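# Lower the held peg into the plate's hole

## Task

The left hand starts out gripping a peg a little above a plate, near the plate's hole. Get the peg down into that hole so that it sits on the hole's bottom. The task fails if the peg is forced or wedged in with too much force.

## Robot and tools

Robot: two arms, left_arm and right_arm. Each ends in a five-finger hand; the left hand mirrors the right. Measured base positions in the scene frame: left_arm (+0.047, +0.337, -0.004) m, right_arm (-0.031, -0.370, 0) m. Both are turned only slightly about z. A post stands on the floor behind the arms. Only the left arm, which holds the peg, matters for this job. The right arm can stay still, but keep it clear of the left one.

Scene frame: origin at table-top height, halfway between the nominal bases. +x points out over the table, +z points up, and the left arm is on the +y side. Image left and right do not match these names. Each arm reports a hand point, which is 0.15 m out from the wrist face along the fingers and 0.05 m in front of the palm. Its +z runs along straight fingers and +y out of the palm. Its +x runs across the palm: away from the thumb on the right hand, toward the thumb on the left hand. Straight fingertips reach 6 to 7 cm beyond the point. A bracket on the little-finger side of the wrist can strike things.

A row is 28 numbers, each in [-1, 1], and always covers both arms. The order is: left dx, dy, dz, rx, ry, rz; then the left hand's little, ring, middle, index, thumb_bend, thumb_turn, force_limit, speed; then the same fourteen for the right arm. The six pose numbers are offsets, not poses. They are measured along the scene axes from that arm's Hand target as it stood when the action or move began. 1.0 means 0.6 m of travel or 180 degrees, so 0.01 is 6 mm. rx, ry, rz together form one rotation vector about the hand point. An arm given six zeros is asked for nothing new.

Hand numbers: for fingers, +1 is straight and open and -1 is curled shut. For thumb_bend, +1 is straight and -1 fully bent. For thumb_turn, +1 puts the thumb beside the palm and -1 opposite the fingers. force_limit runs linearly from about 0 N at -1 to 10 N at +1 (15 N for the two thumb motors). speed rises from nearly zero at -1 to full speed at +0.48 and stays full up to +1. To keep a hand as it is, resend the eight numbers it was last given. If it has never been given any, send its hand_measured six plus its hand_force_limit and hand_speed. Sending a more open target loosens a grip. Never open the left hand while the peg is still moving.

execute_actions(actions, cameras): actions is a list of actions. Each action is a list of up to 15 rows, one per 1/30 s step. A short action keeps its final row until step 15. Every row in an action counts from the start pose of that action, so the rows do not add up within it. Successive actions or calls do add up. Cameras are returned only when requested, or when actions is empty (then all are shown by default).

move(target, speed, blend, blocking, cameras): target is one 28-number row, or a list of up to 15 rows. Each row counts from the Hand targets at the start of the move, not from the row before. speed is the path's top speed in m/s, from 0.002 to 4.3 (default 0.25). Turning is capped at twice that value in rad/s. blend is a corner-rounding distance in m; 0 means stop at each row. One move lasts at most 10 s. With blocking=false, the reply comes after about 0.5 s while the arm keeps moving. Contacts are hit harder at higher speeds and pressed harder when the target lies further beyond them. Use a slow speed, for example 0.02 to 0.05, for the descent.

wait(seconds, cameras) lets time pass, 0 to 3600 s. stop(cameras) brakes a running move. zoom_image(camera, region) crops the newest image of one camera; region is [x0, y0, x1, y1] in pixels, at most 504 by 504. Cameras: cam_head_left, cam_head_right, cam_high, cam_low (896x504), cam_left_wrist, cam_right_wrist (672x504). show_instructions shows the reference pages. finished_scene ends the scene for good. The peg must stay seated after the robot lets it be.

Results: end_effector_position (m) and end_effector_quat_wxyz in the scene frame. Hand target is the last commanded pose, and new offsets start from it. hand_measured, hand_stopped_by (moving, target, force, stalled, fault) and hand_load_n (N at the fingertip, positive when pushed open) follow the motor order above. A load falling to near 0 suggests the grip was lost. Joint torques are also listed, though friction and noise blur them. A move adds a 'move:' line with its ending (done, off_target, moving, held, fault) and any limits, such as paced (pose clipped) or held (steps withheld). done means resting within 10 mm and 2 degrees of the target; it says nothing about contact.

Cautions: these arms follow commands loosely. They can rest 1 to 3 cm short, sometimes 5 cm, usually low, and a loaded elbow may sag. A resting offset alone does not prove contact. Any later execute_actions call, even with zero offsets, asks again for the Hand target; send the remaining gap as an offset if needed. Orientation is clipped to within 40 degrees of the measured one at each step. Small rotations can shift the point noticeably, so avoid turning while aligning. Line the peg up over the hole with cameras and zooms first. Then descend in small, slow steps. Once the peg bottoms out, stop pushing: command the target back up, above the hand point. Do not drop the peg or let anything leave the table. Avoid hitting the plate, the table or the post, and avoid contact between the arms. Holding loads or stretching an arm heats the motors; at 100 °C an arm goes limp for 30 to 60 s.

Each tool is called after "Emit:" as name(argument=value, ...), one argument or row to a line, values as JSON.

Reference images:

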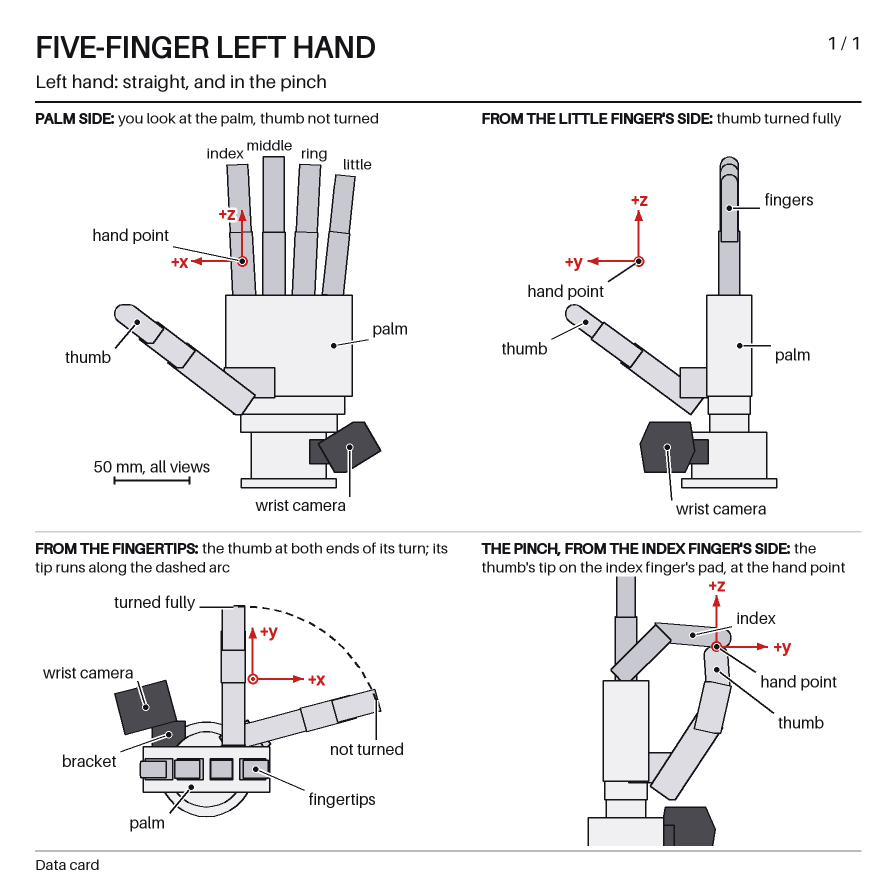

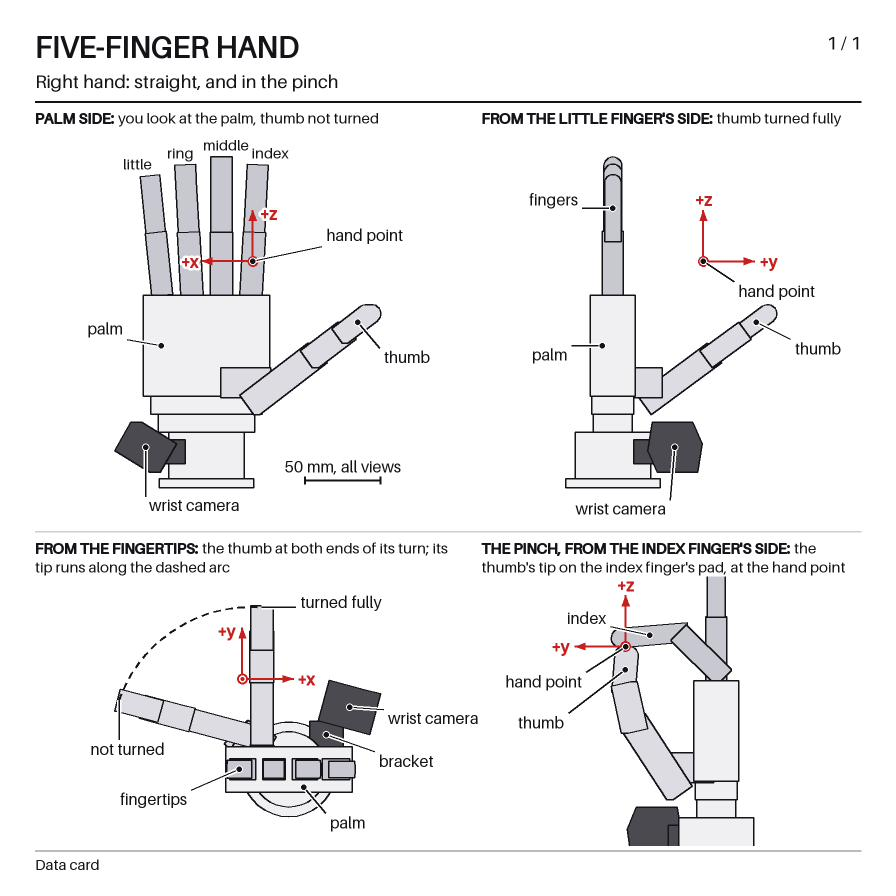

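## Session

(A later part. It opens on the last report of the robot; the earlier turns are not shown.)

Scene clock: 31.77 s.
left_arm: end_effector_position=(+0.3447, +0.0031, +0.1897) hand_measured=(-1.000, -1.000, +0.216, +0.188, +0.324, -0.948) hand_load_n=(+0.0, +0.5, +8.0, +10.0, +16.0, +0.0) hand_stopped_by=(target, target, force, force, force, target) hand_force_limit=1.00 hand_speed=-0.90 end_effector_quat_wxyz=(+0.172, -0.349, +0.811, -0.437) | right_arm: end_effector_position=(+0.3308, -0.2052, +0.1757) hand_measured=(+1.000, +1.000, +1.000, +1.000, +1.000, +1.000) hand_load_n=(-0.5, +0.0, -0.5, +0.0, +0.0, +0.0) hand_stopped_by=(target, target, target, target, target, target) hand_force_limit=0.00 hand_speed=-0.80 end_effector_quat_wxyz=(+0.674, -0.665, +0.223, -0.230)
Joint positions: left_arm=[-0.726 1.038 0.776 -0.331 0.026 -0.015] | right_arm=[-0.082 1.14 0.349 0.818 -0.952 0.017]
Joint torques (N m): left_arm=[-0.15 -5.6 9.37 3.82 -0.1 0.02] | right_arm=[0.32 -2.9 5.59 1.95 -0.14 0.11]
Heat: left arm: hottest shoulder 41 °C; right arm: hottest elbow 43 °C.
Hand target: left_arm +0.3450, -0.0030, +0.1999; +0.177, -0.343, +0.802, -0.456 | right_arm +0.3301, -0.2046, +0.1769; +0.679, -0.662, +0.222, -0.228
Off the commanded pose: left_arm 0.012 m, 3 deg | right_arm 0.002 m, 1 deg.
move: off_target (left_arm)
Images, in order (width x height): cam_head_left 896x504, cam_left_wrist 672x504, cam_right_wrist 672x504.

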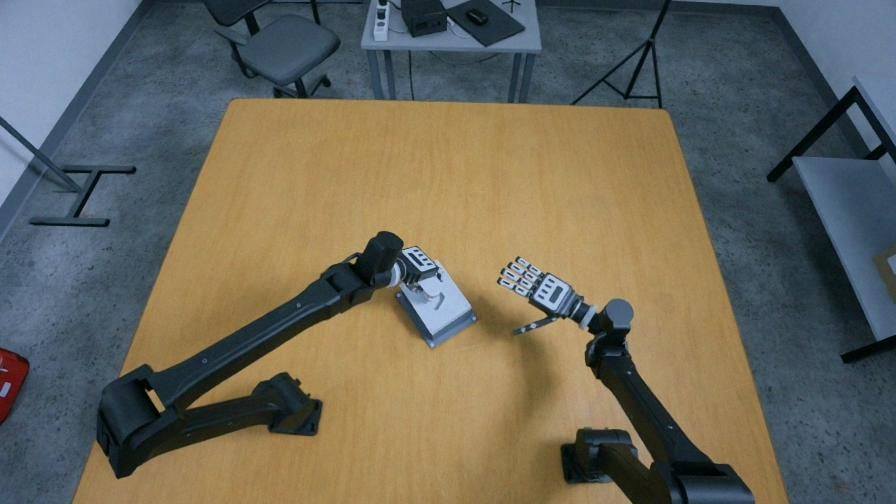

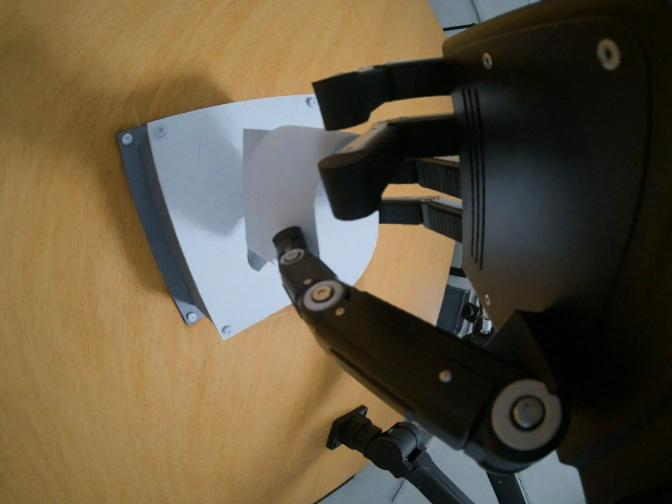

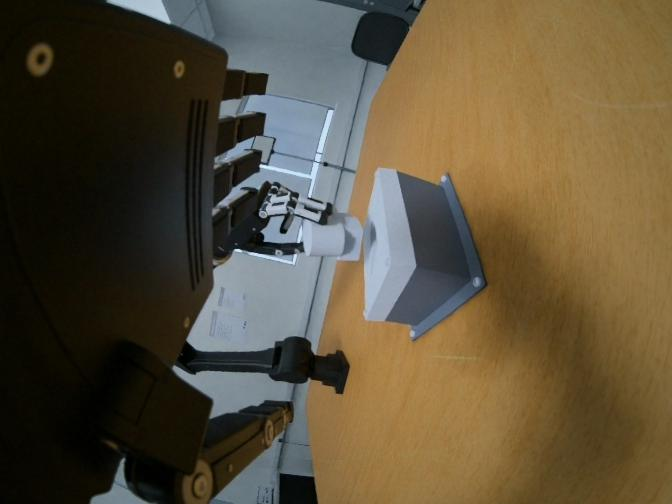

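Emit:
move(
  target=[0,0,0.01,0,0.0444,0,-1,-1,0.216,0.188,0.324,-0.948,1.0,-0.9,0,0,0,0,0,0,1,1,1,1,1,1,0,-0.8],
  speed=0.05,
  cameras=["cam_left_wrist","cam_right_wrist","cam_low","cam_head_left"],
)

Emit:
zoom_image(
  camera="cam_right_wrist",
  region=[260, 160, 420, 300],
)

Emit:
zoom_image(
  camera="cam_left_wrist",
  region=[200, 110, 340, 310],
)

Emit:
zoom_image(
  camera="cam_low",
  region=[470, 240, 540, 330],
)

Emit:
zoom_image(
  camera="cam_head_left",
  region=[400, 255, 460, 325],
)

Scene clock: 35.03 s.
left_arm: end_effector_position=(+0.3300, +0.0070, +0.1769) hand_measured=(-1.000, -1.000, +0.216, +0.188, +0.324, -0.948) hand_load_n=(+0.0, +0.0, +8.0, +10.0, +16.0, +0.0) hand_stopped_by=(target, target, force, force, force, target) hand_force_limit=1.00 hand_speed=-0.90 end_effector_quat_wxyz=(+0.117, -0.369, +0.825, -0.412) | right_arm: end_effector_position=(+0.3308, -0.2052, +0.1757) hand_measured=(+1.000, +1.000, +1.000, +1.000, +1.000, +1.000) hand_load_n=(+0.0, +0.0, +0.0, +0.0, +0.0, -0.5) hand_stopped_by=(target, target, target, target, target, target) hand_force_limit=0.00 hand_speed=-0.80 end_effector_quat_wxyz=(+0.674, -0.665, +0.223, -0.230)
Joint positions: left_arm=[-0.702 1.06 0.793 -0.422 0.107 -0.055] | right_arm=[-0.082 1.14 0.349 0.818 -0.952 0.017]
Joint torques (N m): left_arm=[1.55 -4.48 14.95 1.61 0.34 -0.09] | right_arm=[0.32 -2.9 5.6 1.95 -0.14 0.11]
Heat: left arm: hottest elbow 42 °C; right arm: hottest elbow 43 °C.
Hand target: left_arm +0.3450, -0.0029, +0.2059; +0.121, -0.374, +0.812, -0.431 | right_arm +0.3301, -0.2046, +0.1769; +0.679, -0.662, +0.222, -0.228
Off the commanded pose: left_arm 0.034 m, 3 deg | right_arm 0.002 m, 1 deg.
move: off_target (left_arm)
Images, in order (width x height): cam_head_left 896x504, cam_low 896x504, cam_left_wrist 672x504, cam_right_wrist 672x504.

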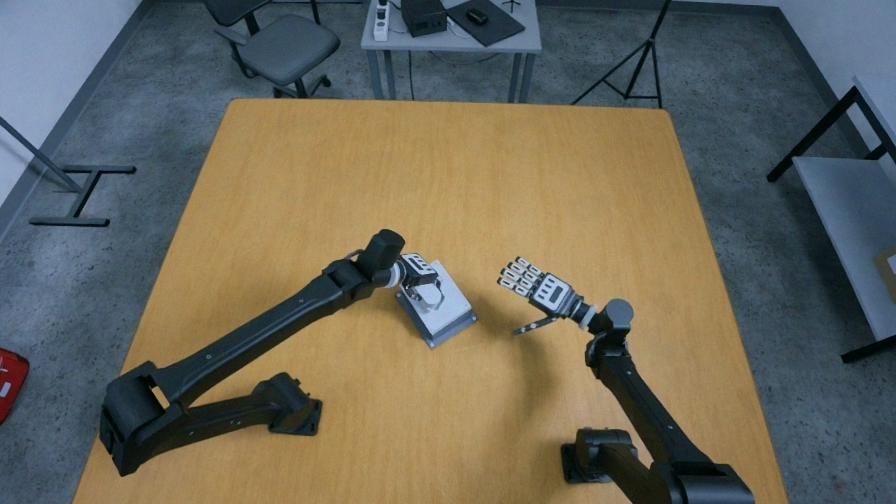

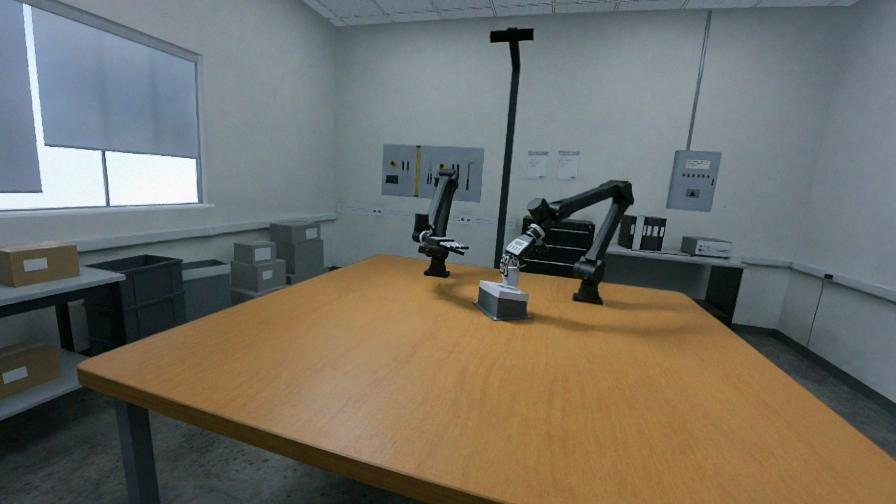

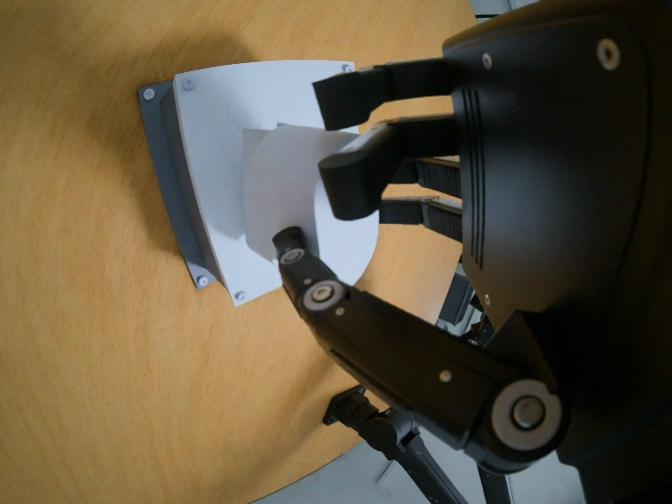

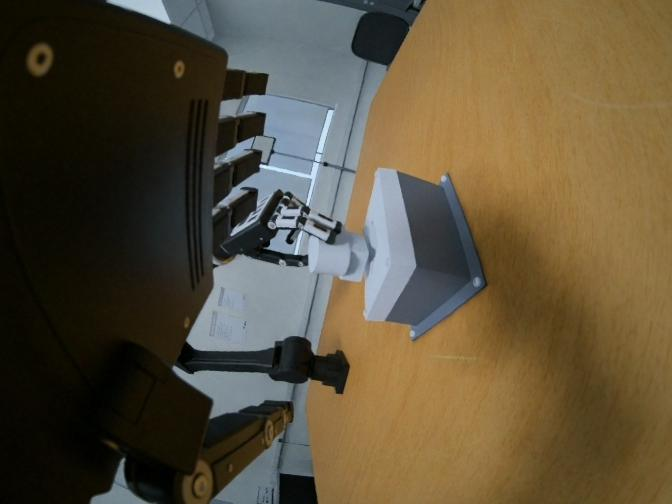

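Scaled by 3.150 from the camera's image (finer frame: 960x720).

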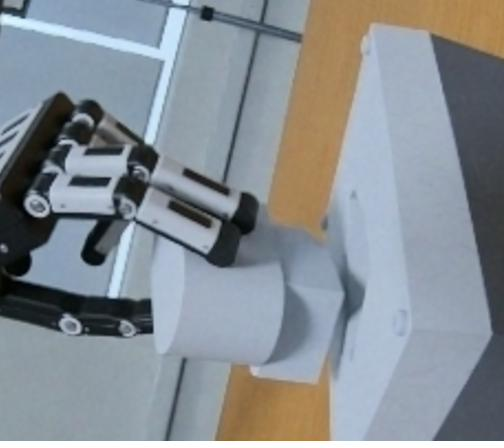

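Scaled by 2.520 from the camera's image (finer frame: 960x720).

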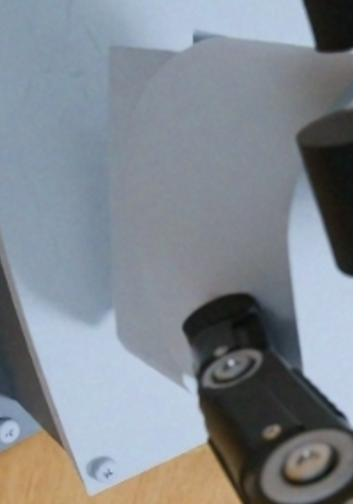

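Scaled by 5.600 from the camera's image (finer frame: 1280x720).

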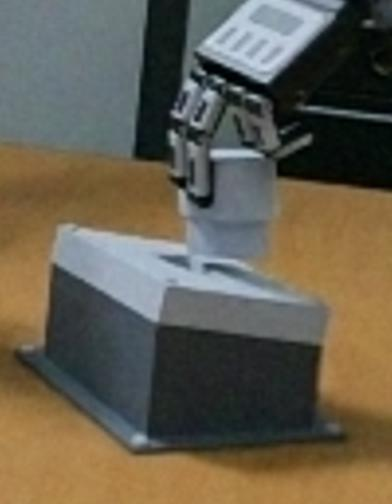

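Scaled by 7.200 from the camera's image (finer frame: 1280x720).

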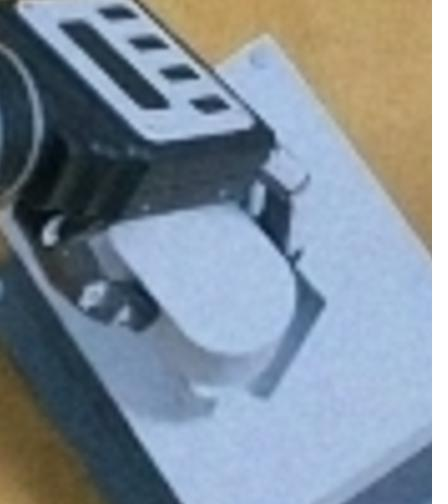

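Emit:
zoom_image(
  camera="cam_left_wrist",
  region=[125, 50, 225, 150],
)

Emit:
zoom_image(
  camera="cam_left_wrist",
  region=[160, 220, 260, 320],
)

Emit:
zoom_image(
  camera="cam_left_wrist",
  region=[230, 110, 320, 200],
)

Emit:
zoom_image(
  camera="cam_right_wrist",
  region=[310, 220, 390, 290],
)

Scaled by 5.040 from the camera's image (finer frame: 960x720).

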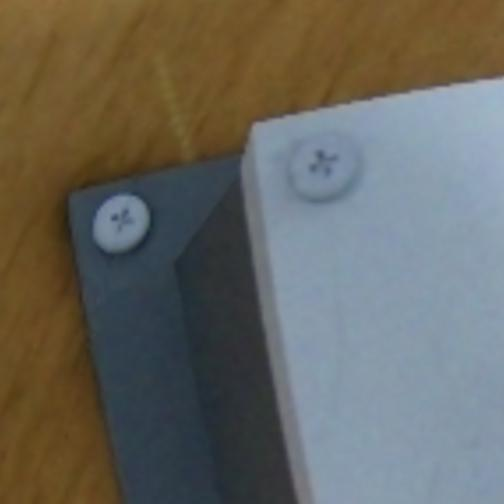

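Scaled by 5.040 from the camera's image (finer frame: 960x720).

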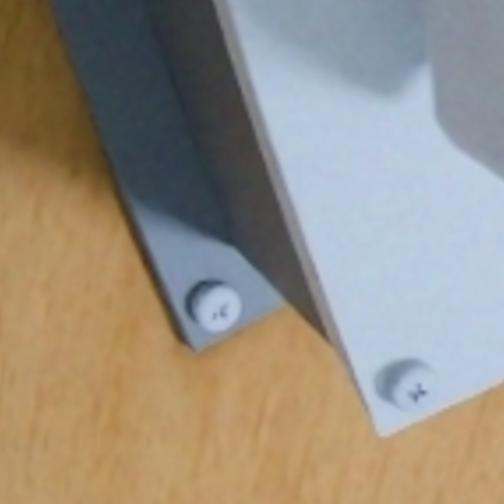

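Scaled by 5.600 from the camera's image (finer frame: 960x720).

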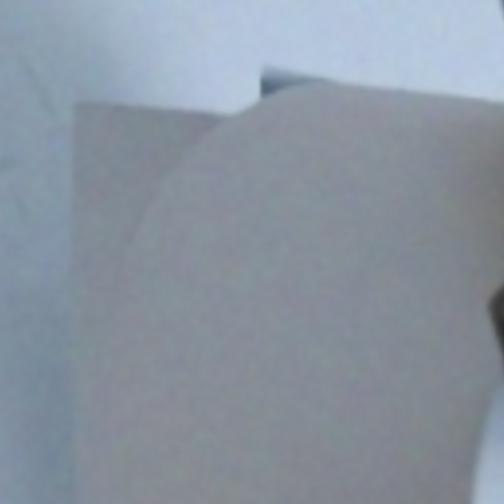

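Scaled by 6.300 from the camera's image (finer frame: 960x720).

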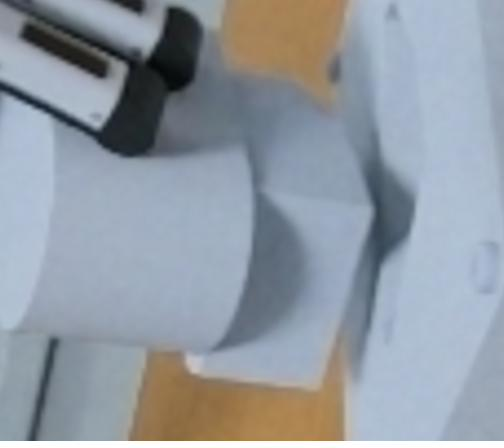

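Emit:
wait(
  seconds=0.1,
  cameras=["all"],
)

Emit:
zoom_image(
  camera="cam_high",
  region=[430, 180, 510, 280],
)

Emit:
zoom_image(
  camera="cam_low",
  region=[470, 250, 540, 330],
)

Emit:
zoom_image(
  camera="cam_head_right",
  region=[395, 255, 465, 325],
)

Scene clock: 38.43 s.
left_arm: end_effector_position=(+0.3299, +0.0069, +0.1767) hand_measured=(-1.000, -1.000, +0.216, +0.188, +0.324, -0.948) hand_load_n=(+0.0, +0.0, +8.0, +10.5, +16.0, +0.0) hand_stopped_by=(target, target, force, force, force, target) hand_force_limit=1.00 hand_speed=-0.90 end_effector_quat_wxyz=(+0.117, -0.369, +0.825, -0.412) | right_arm: end_effector_position=(+0.3308, -0.2052, +0.1757) hand_measured=(+1.000, +1.000, +1.000, +1.000, +1.000, +1.000) hand_load_n=(+0.0, +0.0, +0.0, +0.0, +0.0, -0.5) hand_stopped_by=(target, target, target, target, target, target) hand_force_limit=0.00 hand_speed=-0.80 end_effector_quat_wxyz=(+0.674, -0.665, +0.223, -0.230)
Joint positions: left_arm=[-0.702 1.061 0.793 -0.422 0.108 -0.056] | right_arm=[-0.082 1.14 0.349 0.818 -0.952 0.017]
Joint torques (N m): left_arm=[1.73 -4.48 14.98 1.58 0.34 -0.08] | right_arm=[0.32 -2.84 5.6 1.95 -0.14 0.11]
Heat: left arm: hottest elbow 43 °C; right arm: hottest elbow 44 °C.
Hand target: left_arm +0.3450, -0.0030, +0.2058; +0.121, -0.374, +0.812, -0.431 | right_arm +0.3301, -0.2046, +0.1769; +0.679, -0.662, +0.222, -0.228
Off the commanded pose: left_arm 0.034 m, 3 deg | right_arm 0.002 m, 1 deg.
wait: 0.10 s; at rest from the start

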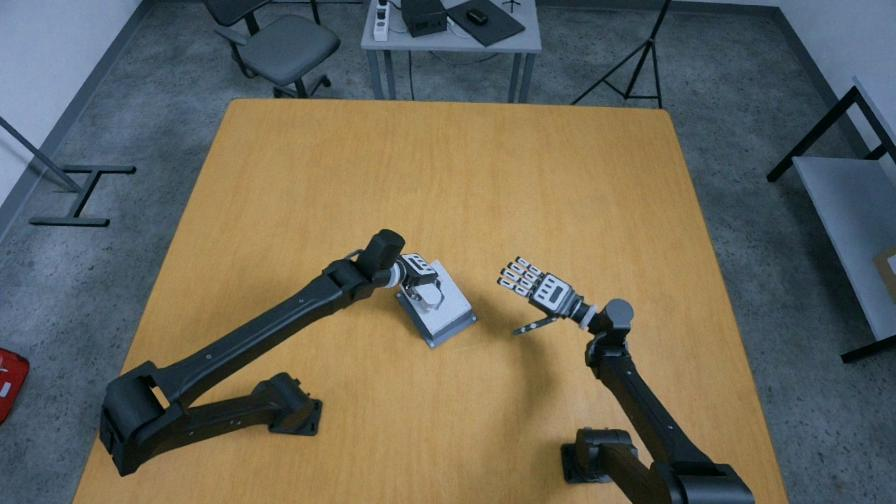

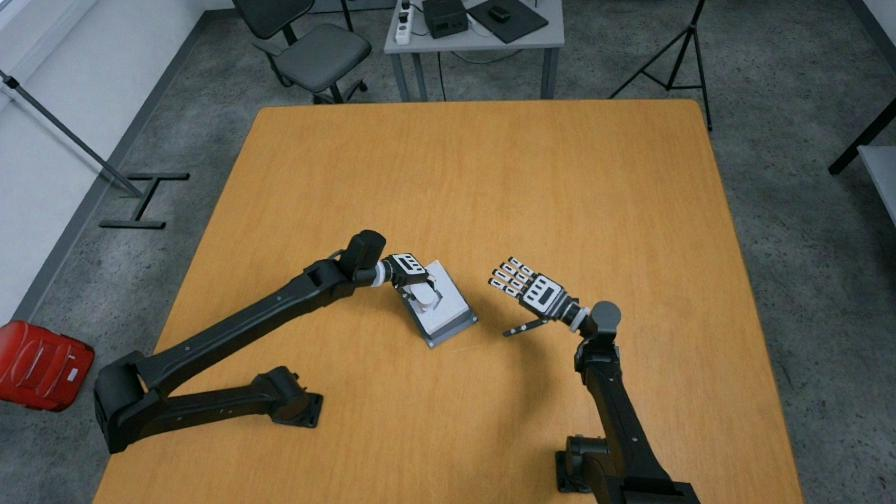

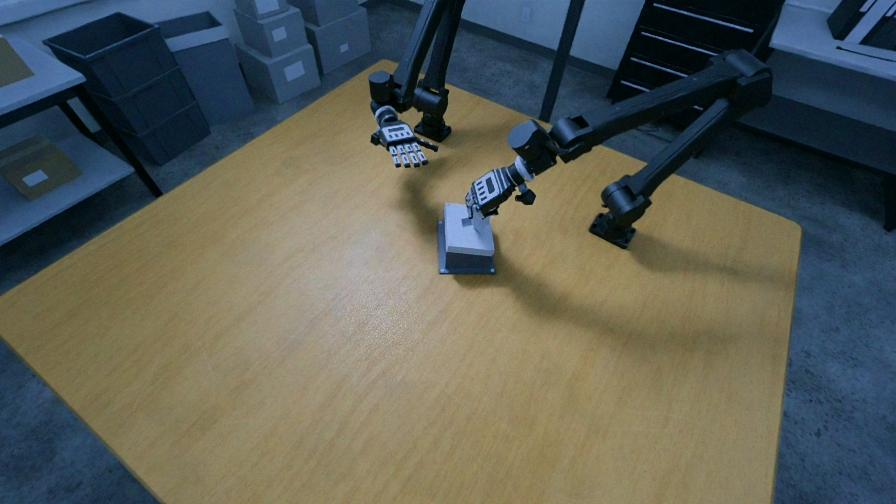

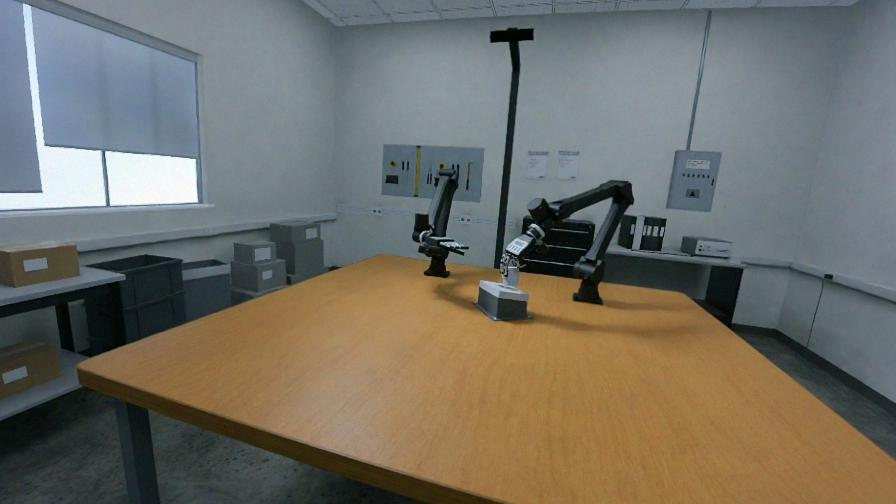

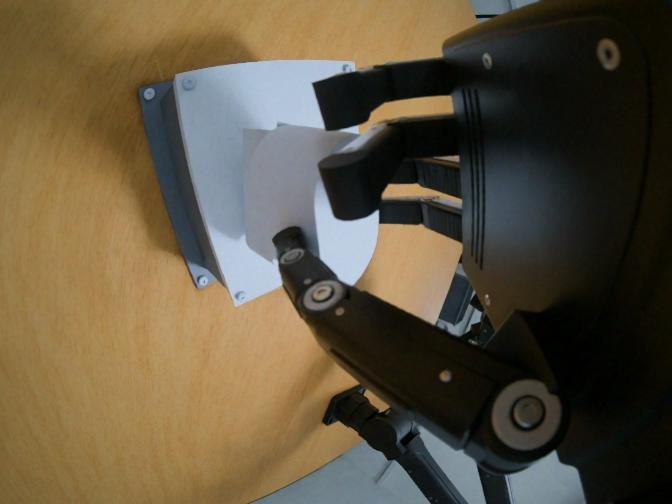

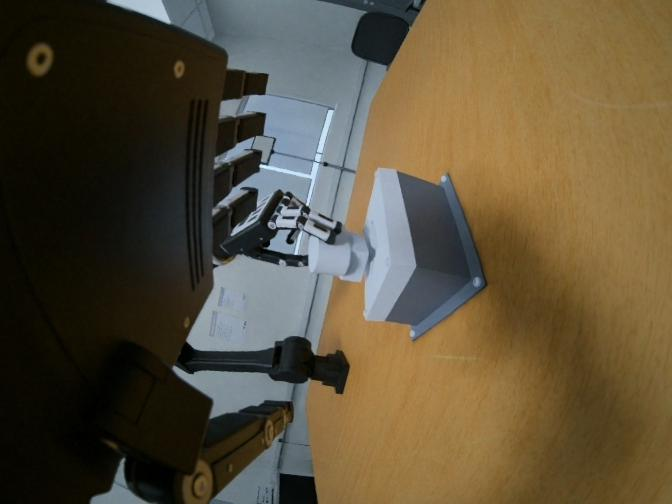

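Scaled by 5.040 from the camera's image (finer frame: 1280x720).

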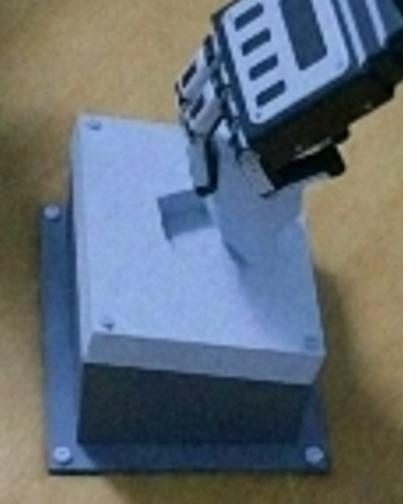

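Scaled by 6.300 from the camera's image (finer frame: 1280x720).

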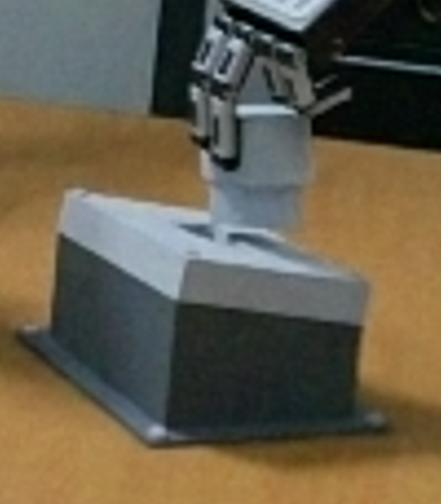

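Scaled by 7.200 from the camera's image (finer frame: 1280x720).

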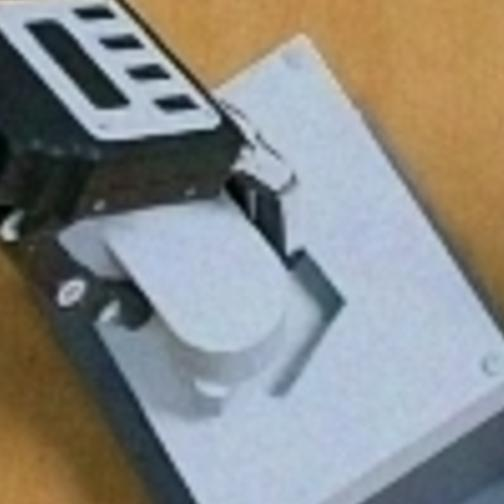

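Emit:
zoom_image(
  camera="cam_right_wrist",
  region=[350, 160, 500, 350],
)

Emit:
zoom_image(
  camera="cam_right_wrist",
  region=[300, 210, 380, 290],
)

Scaled by 2.653 from the camera's image (finer frame: 960x720).

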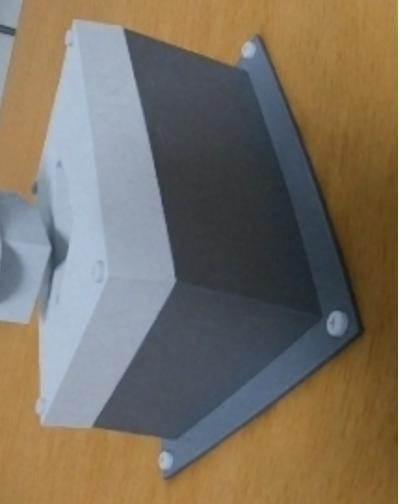

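Scaled by 6.300 from the camera's image (finer frame: 960x720).

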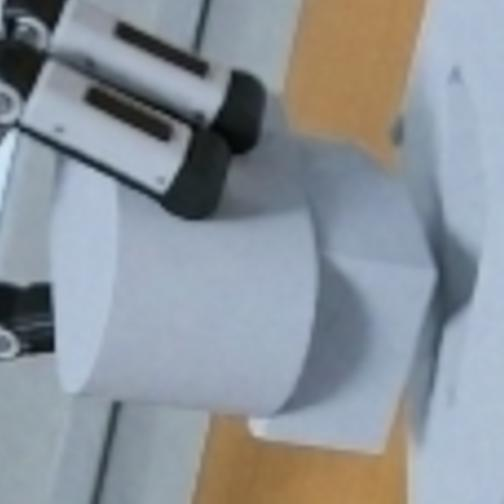

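Emit:
move(
  target=[0.02,-0.02,0.033,0,0.05,0,-1,-1,0.216,0.188,0.324,-0.948,1.0,-0.9,0,0,0,0,0,0,1,1,1,1,1,1,0,-0.8],
  speed=0.05,
  cameras=["all"],
)

Emit:
zoom_image(
  camera="cam_right_wrist",
  region=[260, 160, 420, 300],
)

Emit:
zoom_image(
  camera="cam_left_wrist",
  region=[200, 90, 340, 290],
)

Emit:
zoom_image(
  camera="cam_low",
  region=[470, 240, 540, 330],
)

Emit:
zoom_image(
  camera="cam_head_left",
  region=[400, 255, 460, 325],
)

Scene clock: 43.93 s.
left_arm: end_effector_position=(+0.3422, -0.0060, +0.1979) hand_measured=(-1.000, -1.000, +0.216, +0.188, +0.324, -0.948) hand_load_n=(+0.0, +0.0, +8.5, +10.0, +16.0, +0.0) hand_stopped_by=(target, target, force, force, force, target) hand_force_limit=1.00 hand_speed=-0.90 end_effector_quat_wxyz=(+0.054, -0.402, +0.831, -0.382) | right_arm: end_effector_position=(+0.3308, -0.2052, +0.1757) hand_measured=(+1.000, +1.000, +1.000, +1.000, +1.000, +1.000) hand_load_n=(-0.5, +0.0, +0.0, +0.0, +0.0, -0.5) hand_stopped_by=(target, target, target, target, target, target) hand_force_limit=0.00 hand_speed=-0.80 end_effector_quat_wxyz=(+0.674, -0.665, +0.223, -0.230)
Joint positions: left_arm=[-0.658 1.163 0.952 -0.589 0.205 -0.104] | right_arm=[-0.082 1.14 0.349 0.818 -0.952 0.017]
Joint torques (N m): left_arm=[1.55 -5.83 14.93 1.35 0.51 -0.11] | right_arm=[0.26 -2.9 5.59 1.95 -0.14 0.11]
Heat: left arm: hottest elbow 45 °C; right arm: hottest elbow 44 °C.
Hand target: left_arm +0.3571, -0.0149, +0.2258; +0.057, -0.407, +0.819, -0.400 | right_arm +0.3301, -0.2046, +0.1769; +0.679, -0.662, +0.222, -0.228
Off the commanded pose: left_arm 0.033 m, 3 deg | right_arm 0.002 m, 1 deg.
move: off_target (left_arm)

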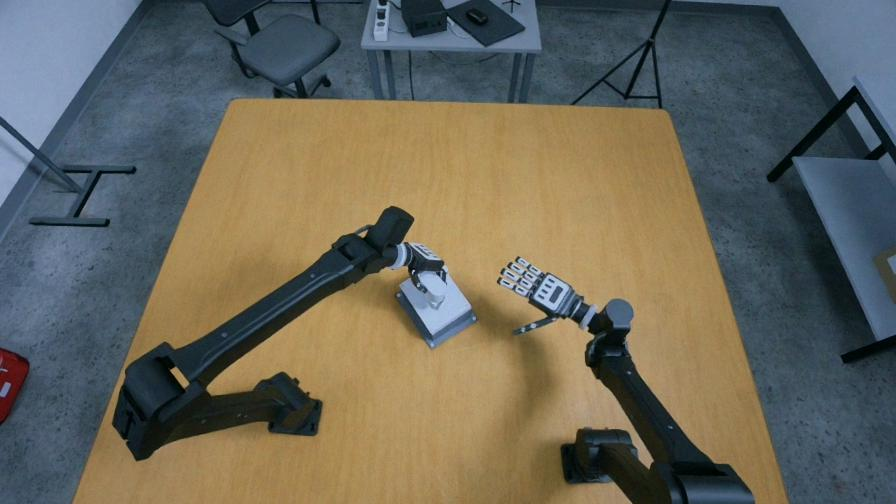

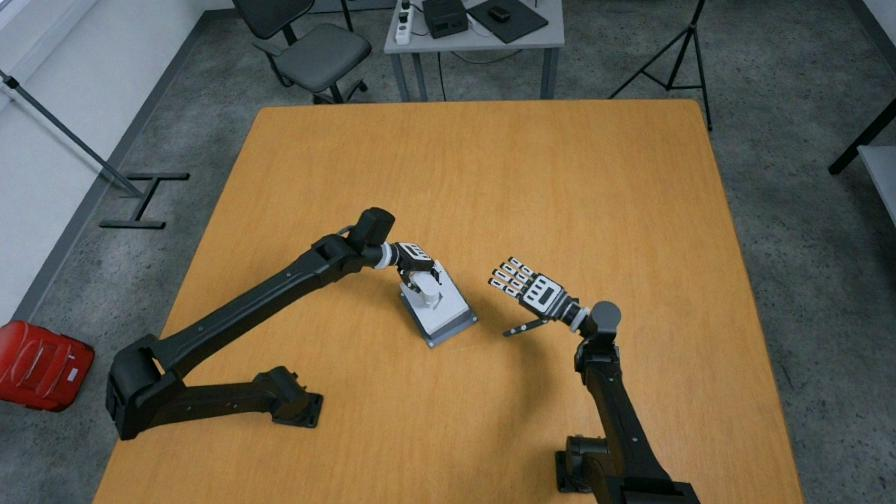

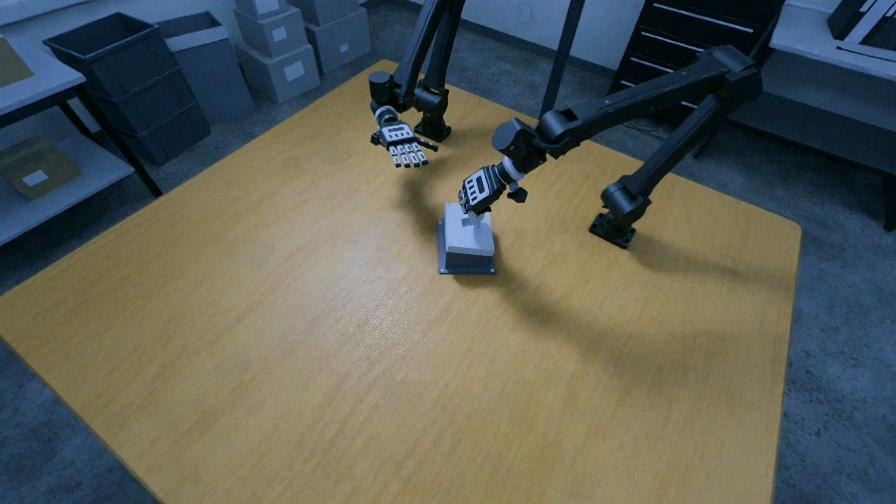

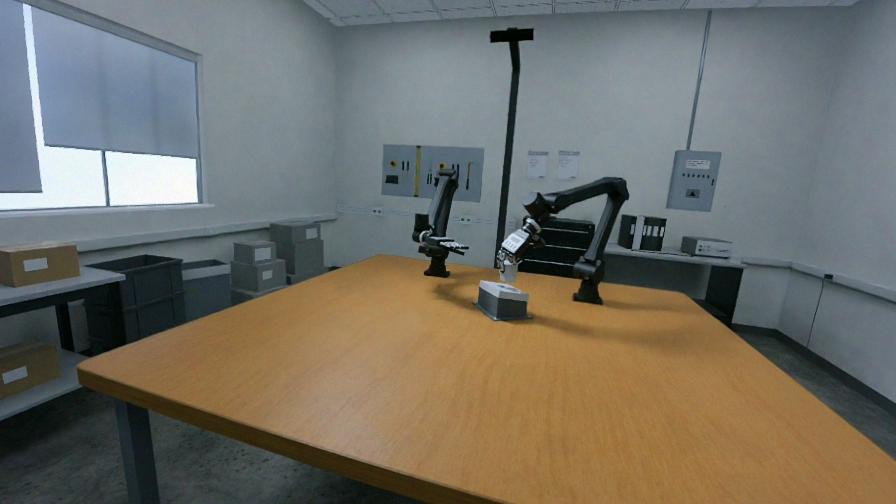

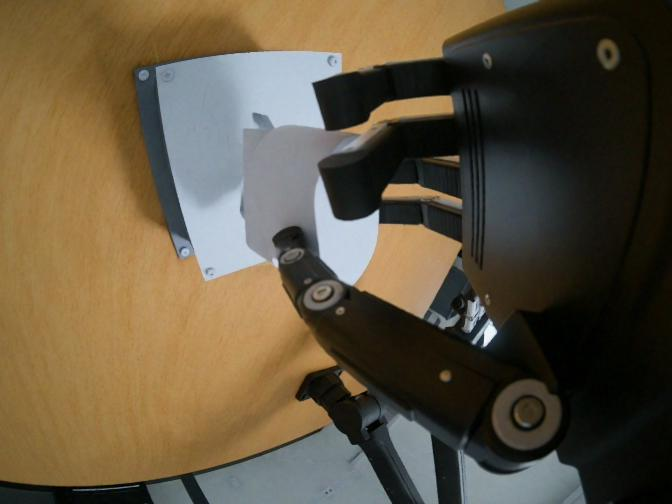

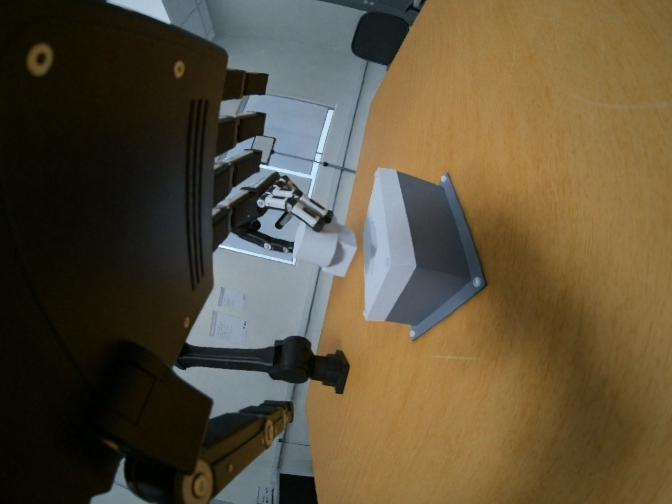

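Scaled by 3.150 from the camera's image (finer frame: 960x720).

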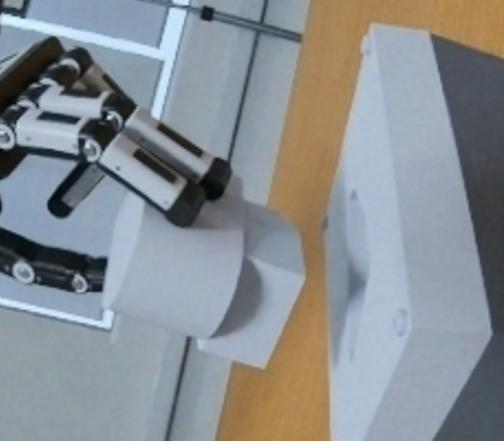

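Scaled by 2.520 from the camera's image (finer frame: 960x720).

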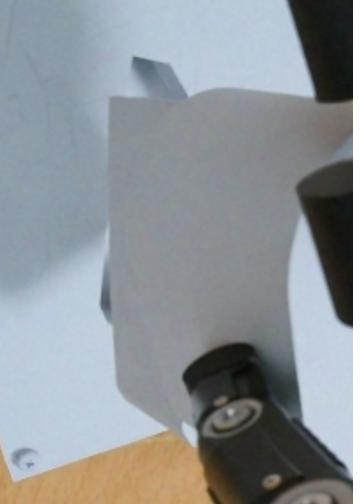

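Scaled by 5.600 from the camera's image (finer frame: 1280x720).

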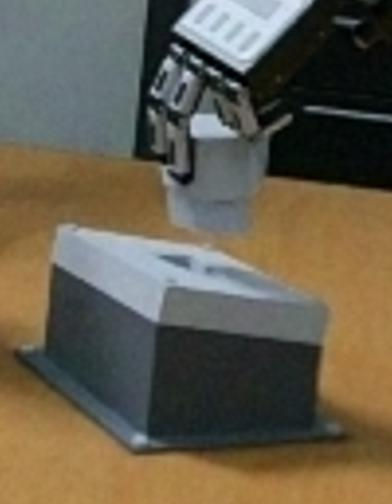

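Scaled by 7.200 from the camera's image (finer frame: 1280x720).

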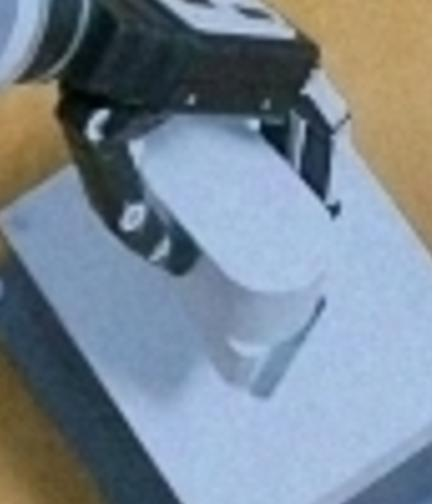

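Emit:
zoom_image(
  camera="cam_left_wrist",
  region=[125, 50, 205, 130],
)

Emit:
zoom_image(
  camera="cam_left_wrist",
  region=[150, 210, 230, 290],
)

Emit:
zoom_image(
  camera="cam_left_wrist",
  region=[235, 100, 295, 160],
)

Emit:
zoom_image(
  camera="cam_left_wrist",
  region=[225, 180, 295, 270],
)

Emit:
zoom_image(
  camera="cam_right_wrist",
  region=[290, 210, 380, 290],
)

Scaled by 6.300 from the camera's image (finer frame: 960x720).

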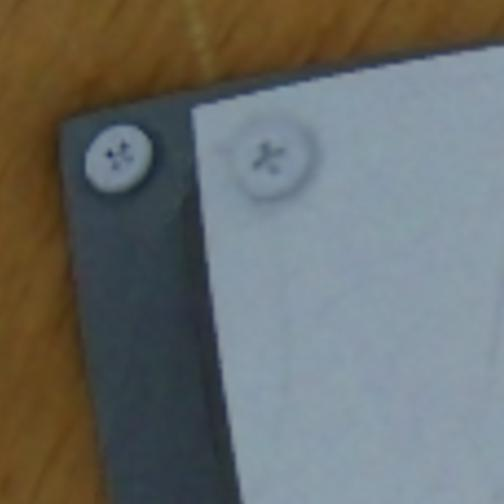

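Scaled by 6.300 from the camera's image (finer frame: 960x720).

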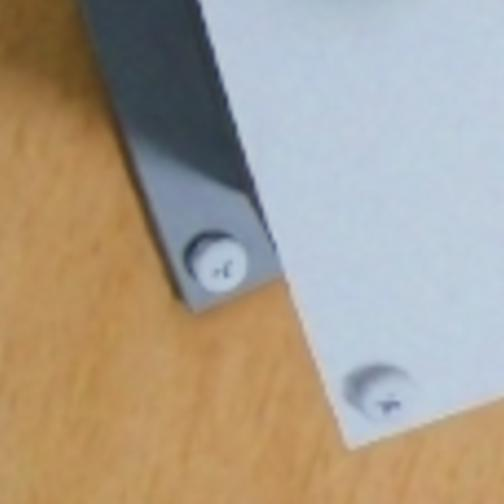

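Scaled by 8.400 from the camera's image (finer frame: 960x720).

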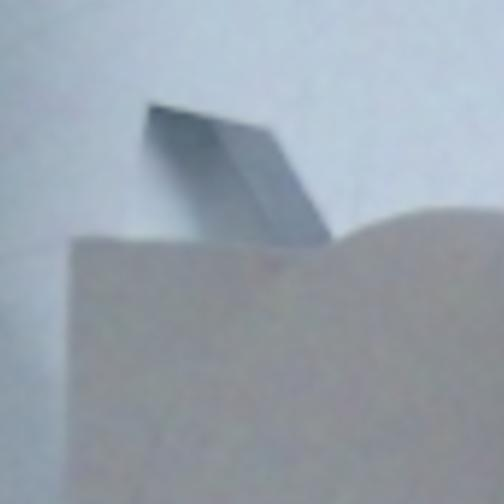

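Scaled by 5.600 from the camera's image (finer frame: 960x720).

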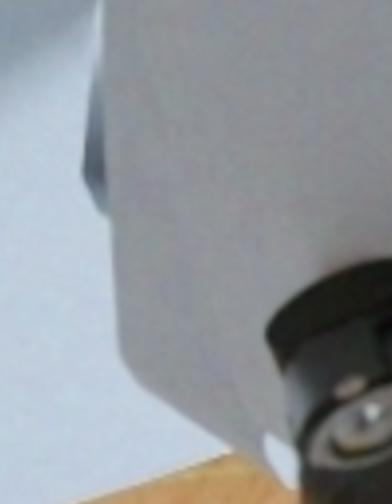

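Scaled by 5.600 from the camera's image (finer frame: 960x720).

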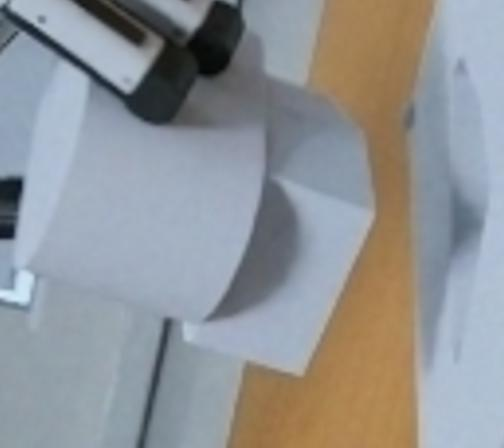

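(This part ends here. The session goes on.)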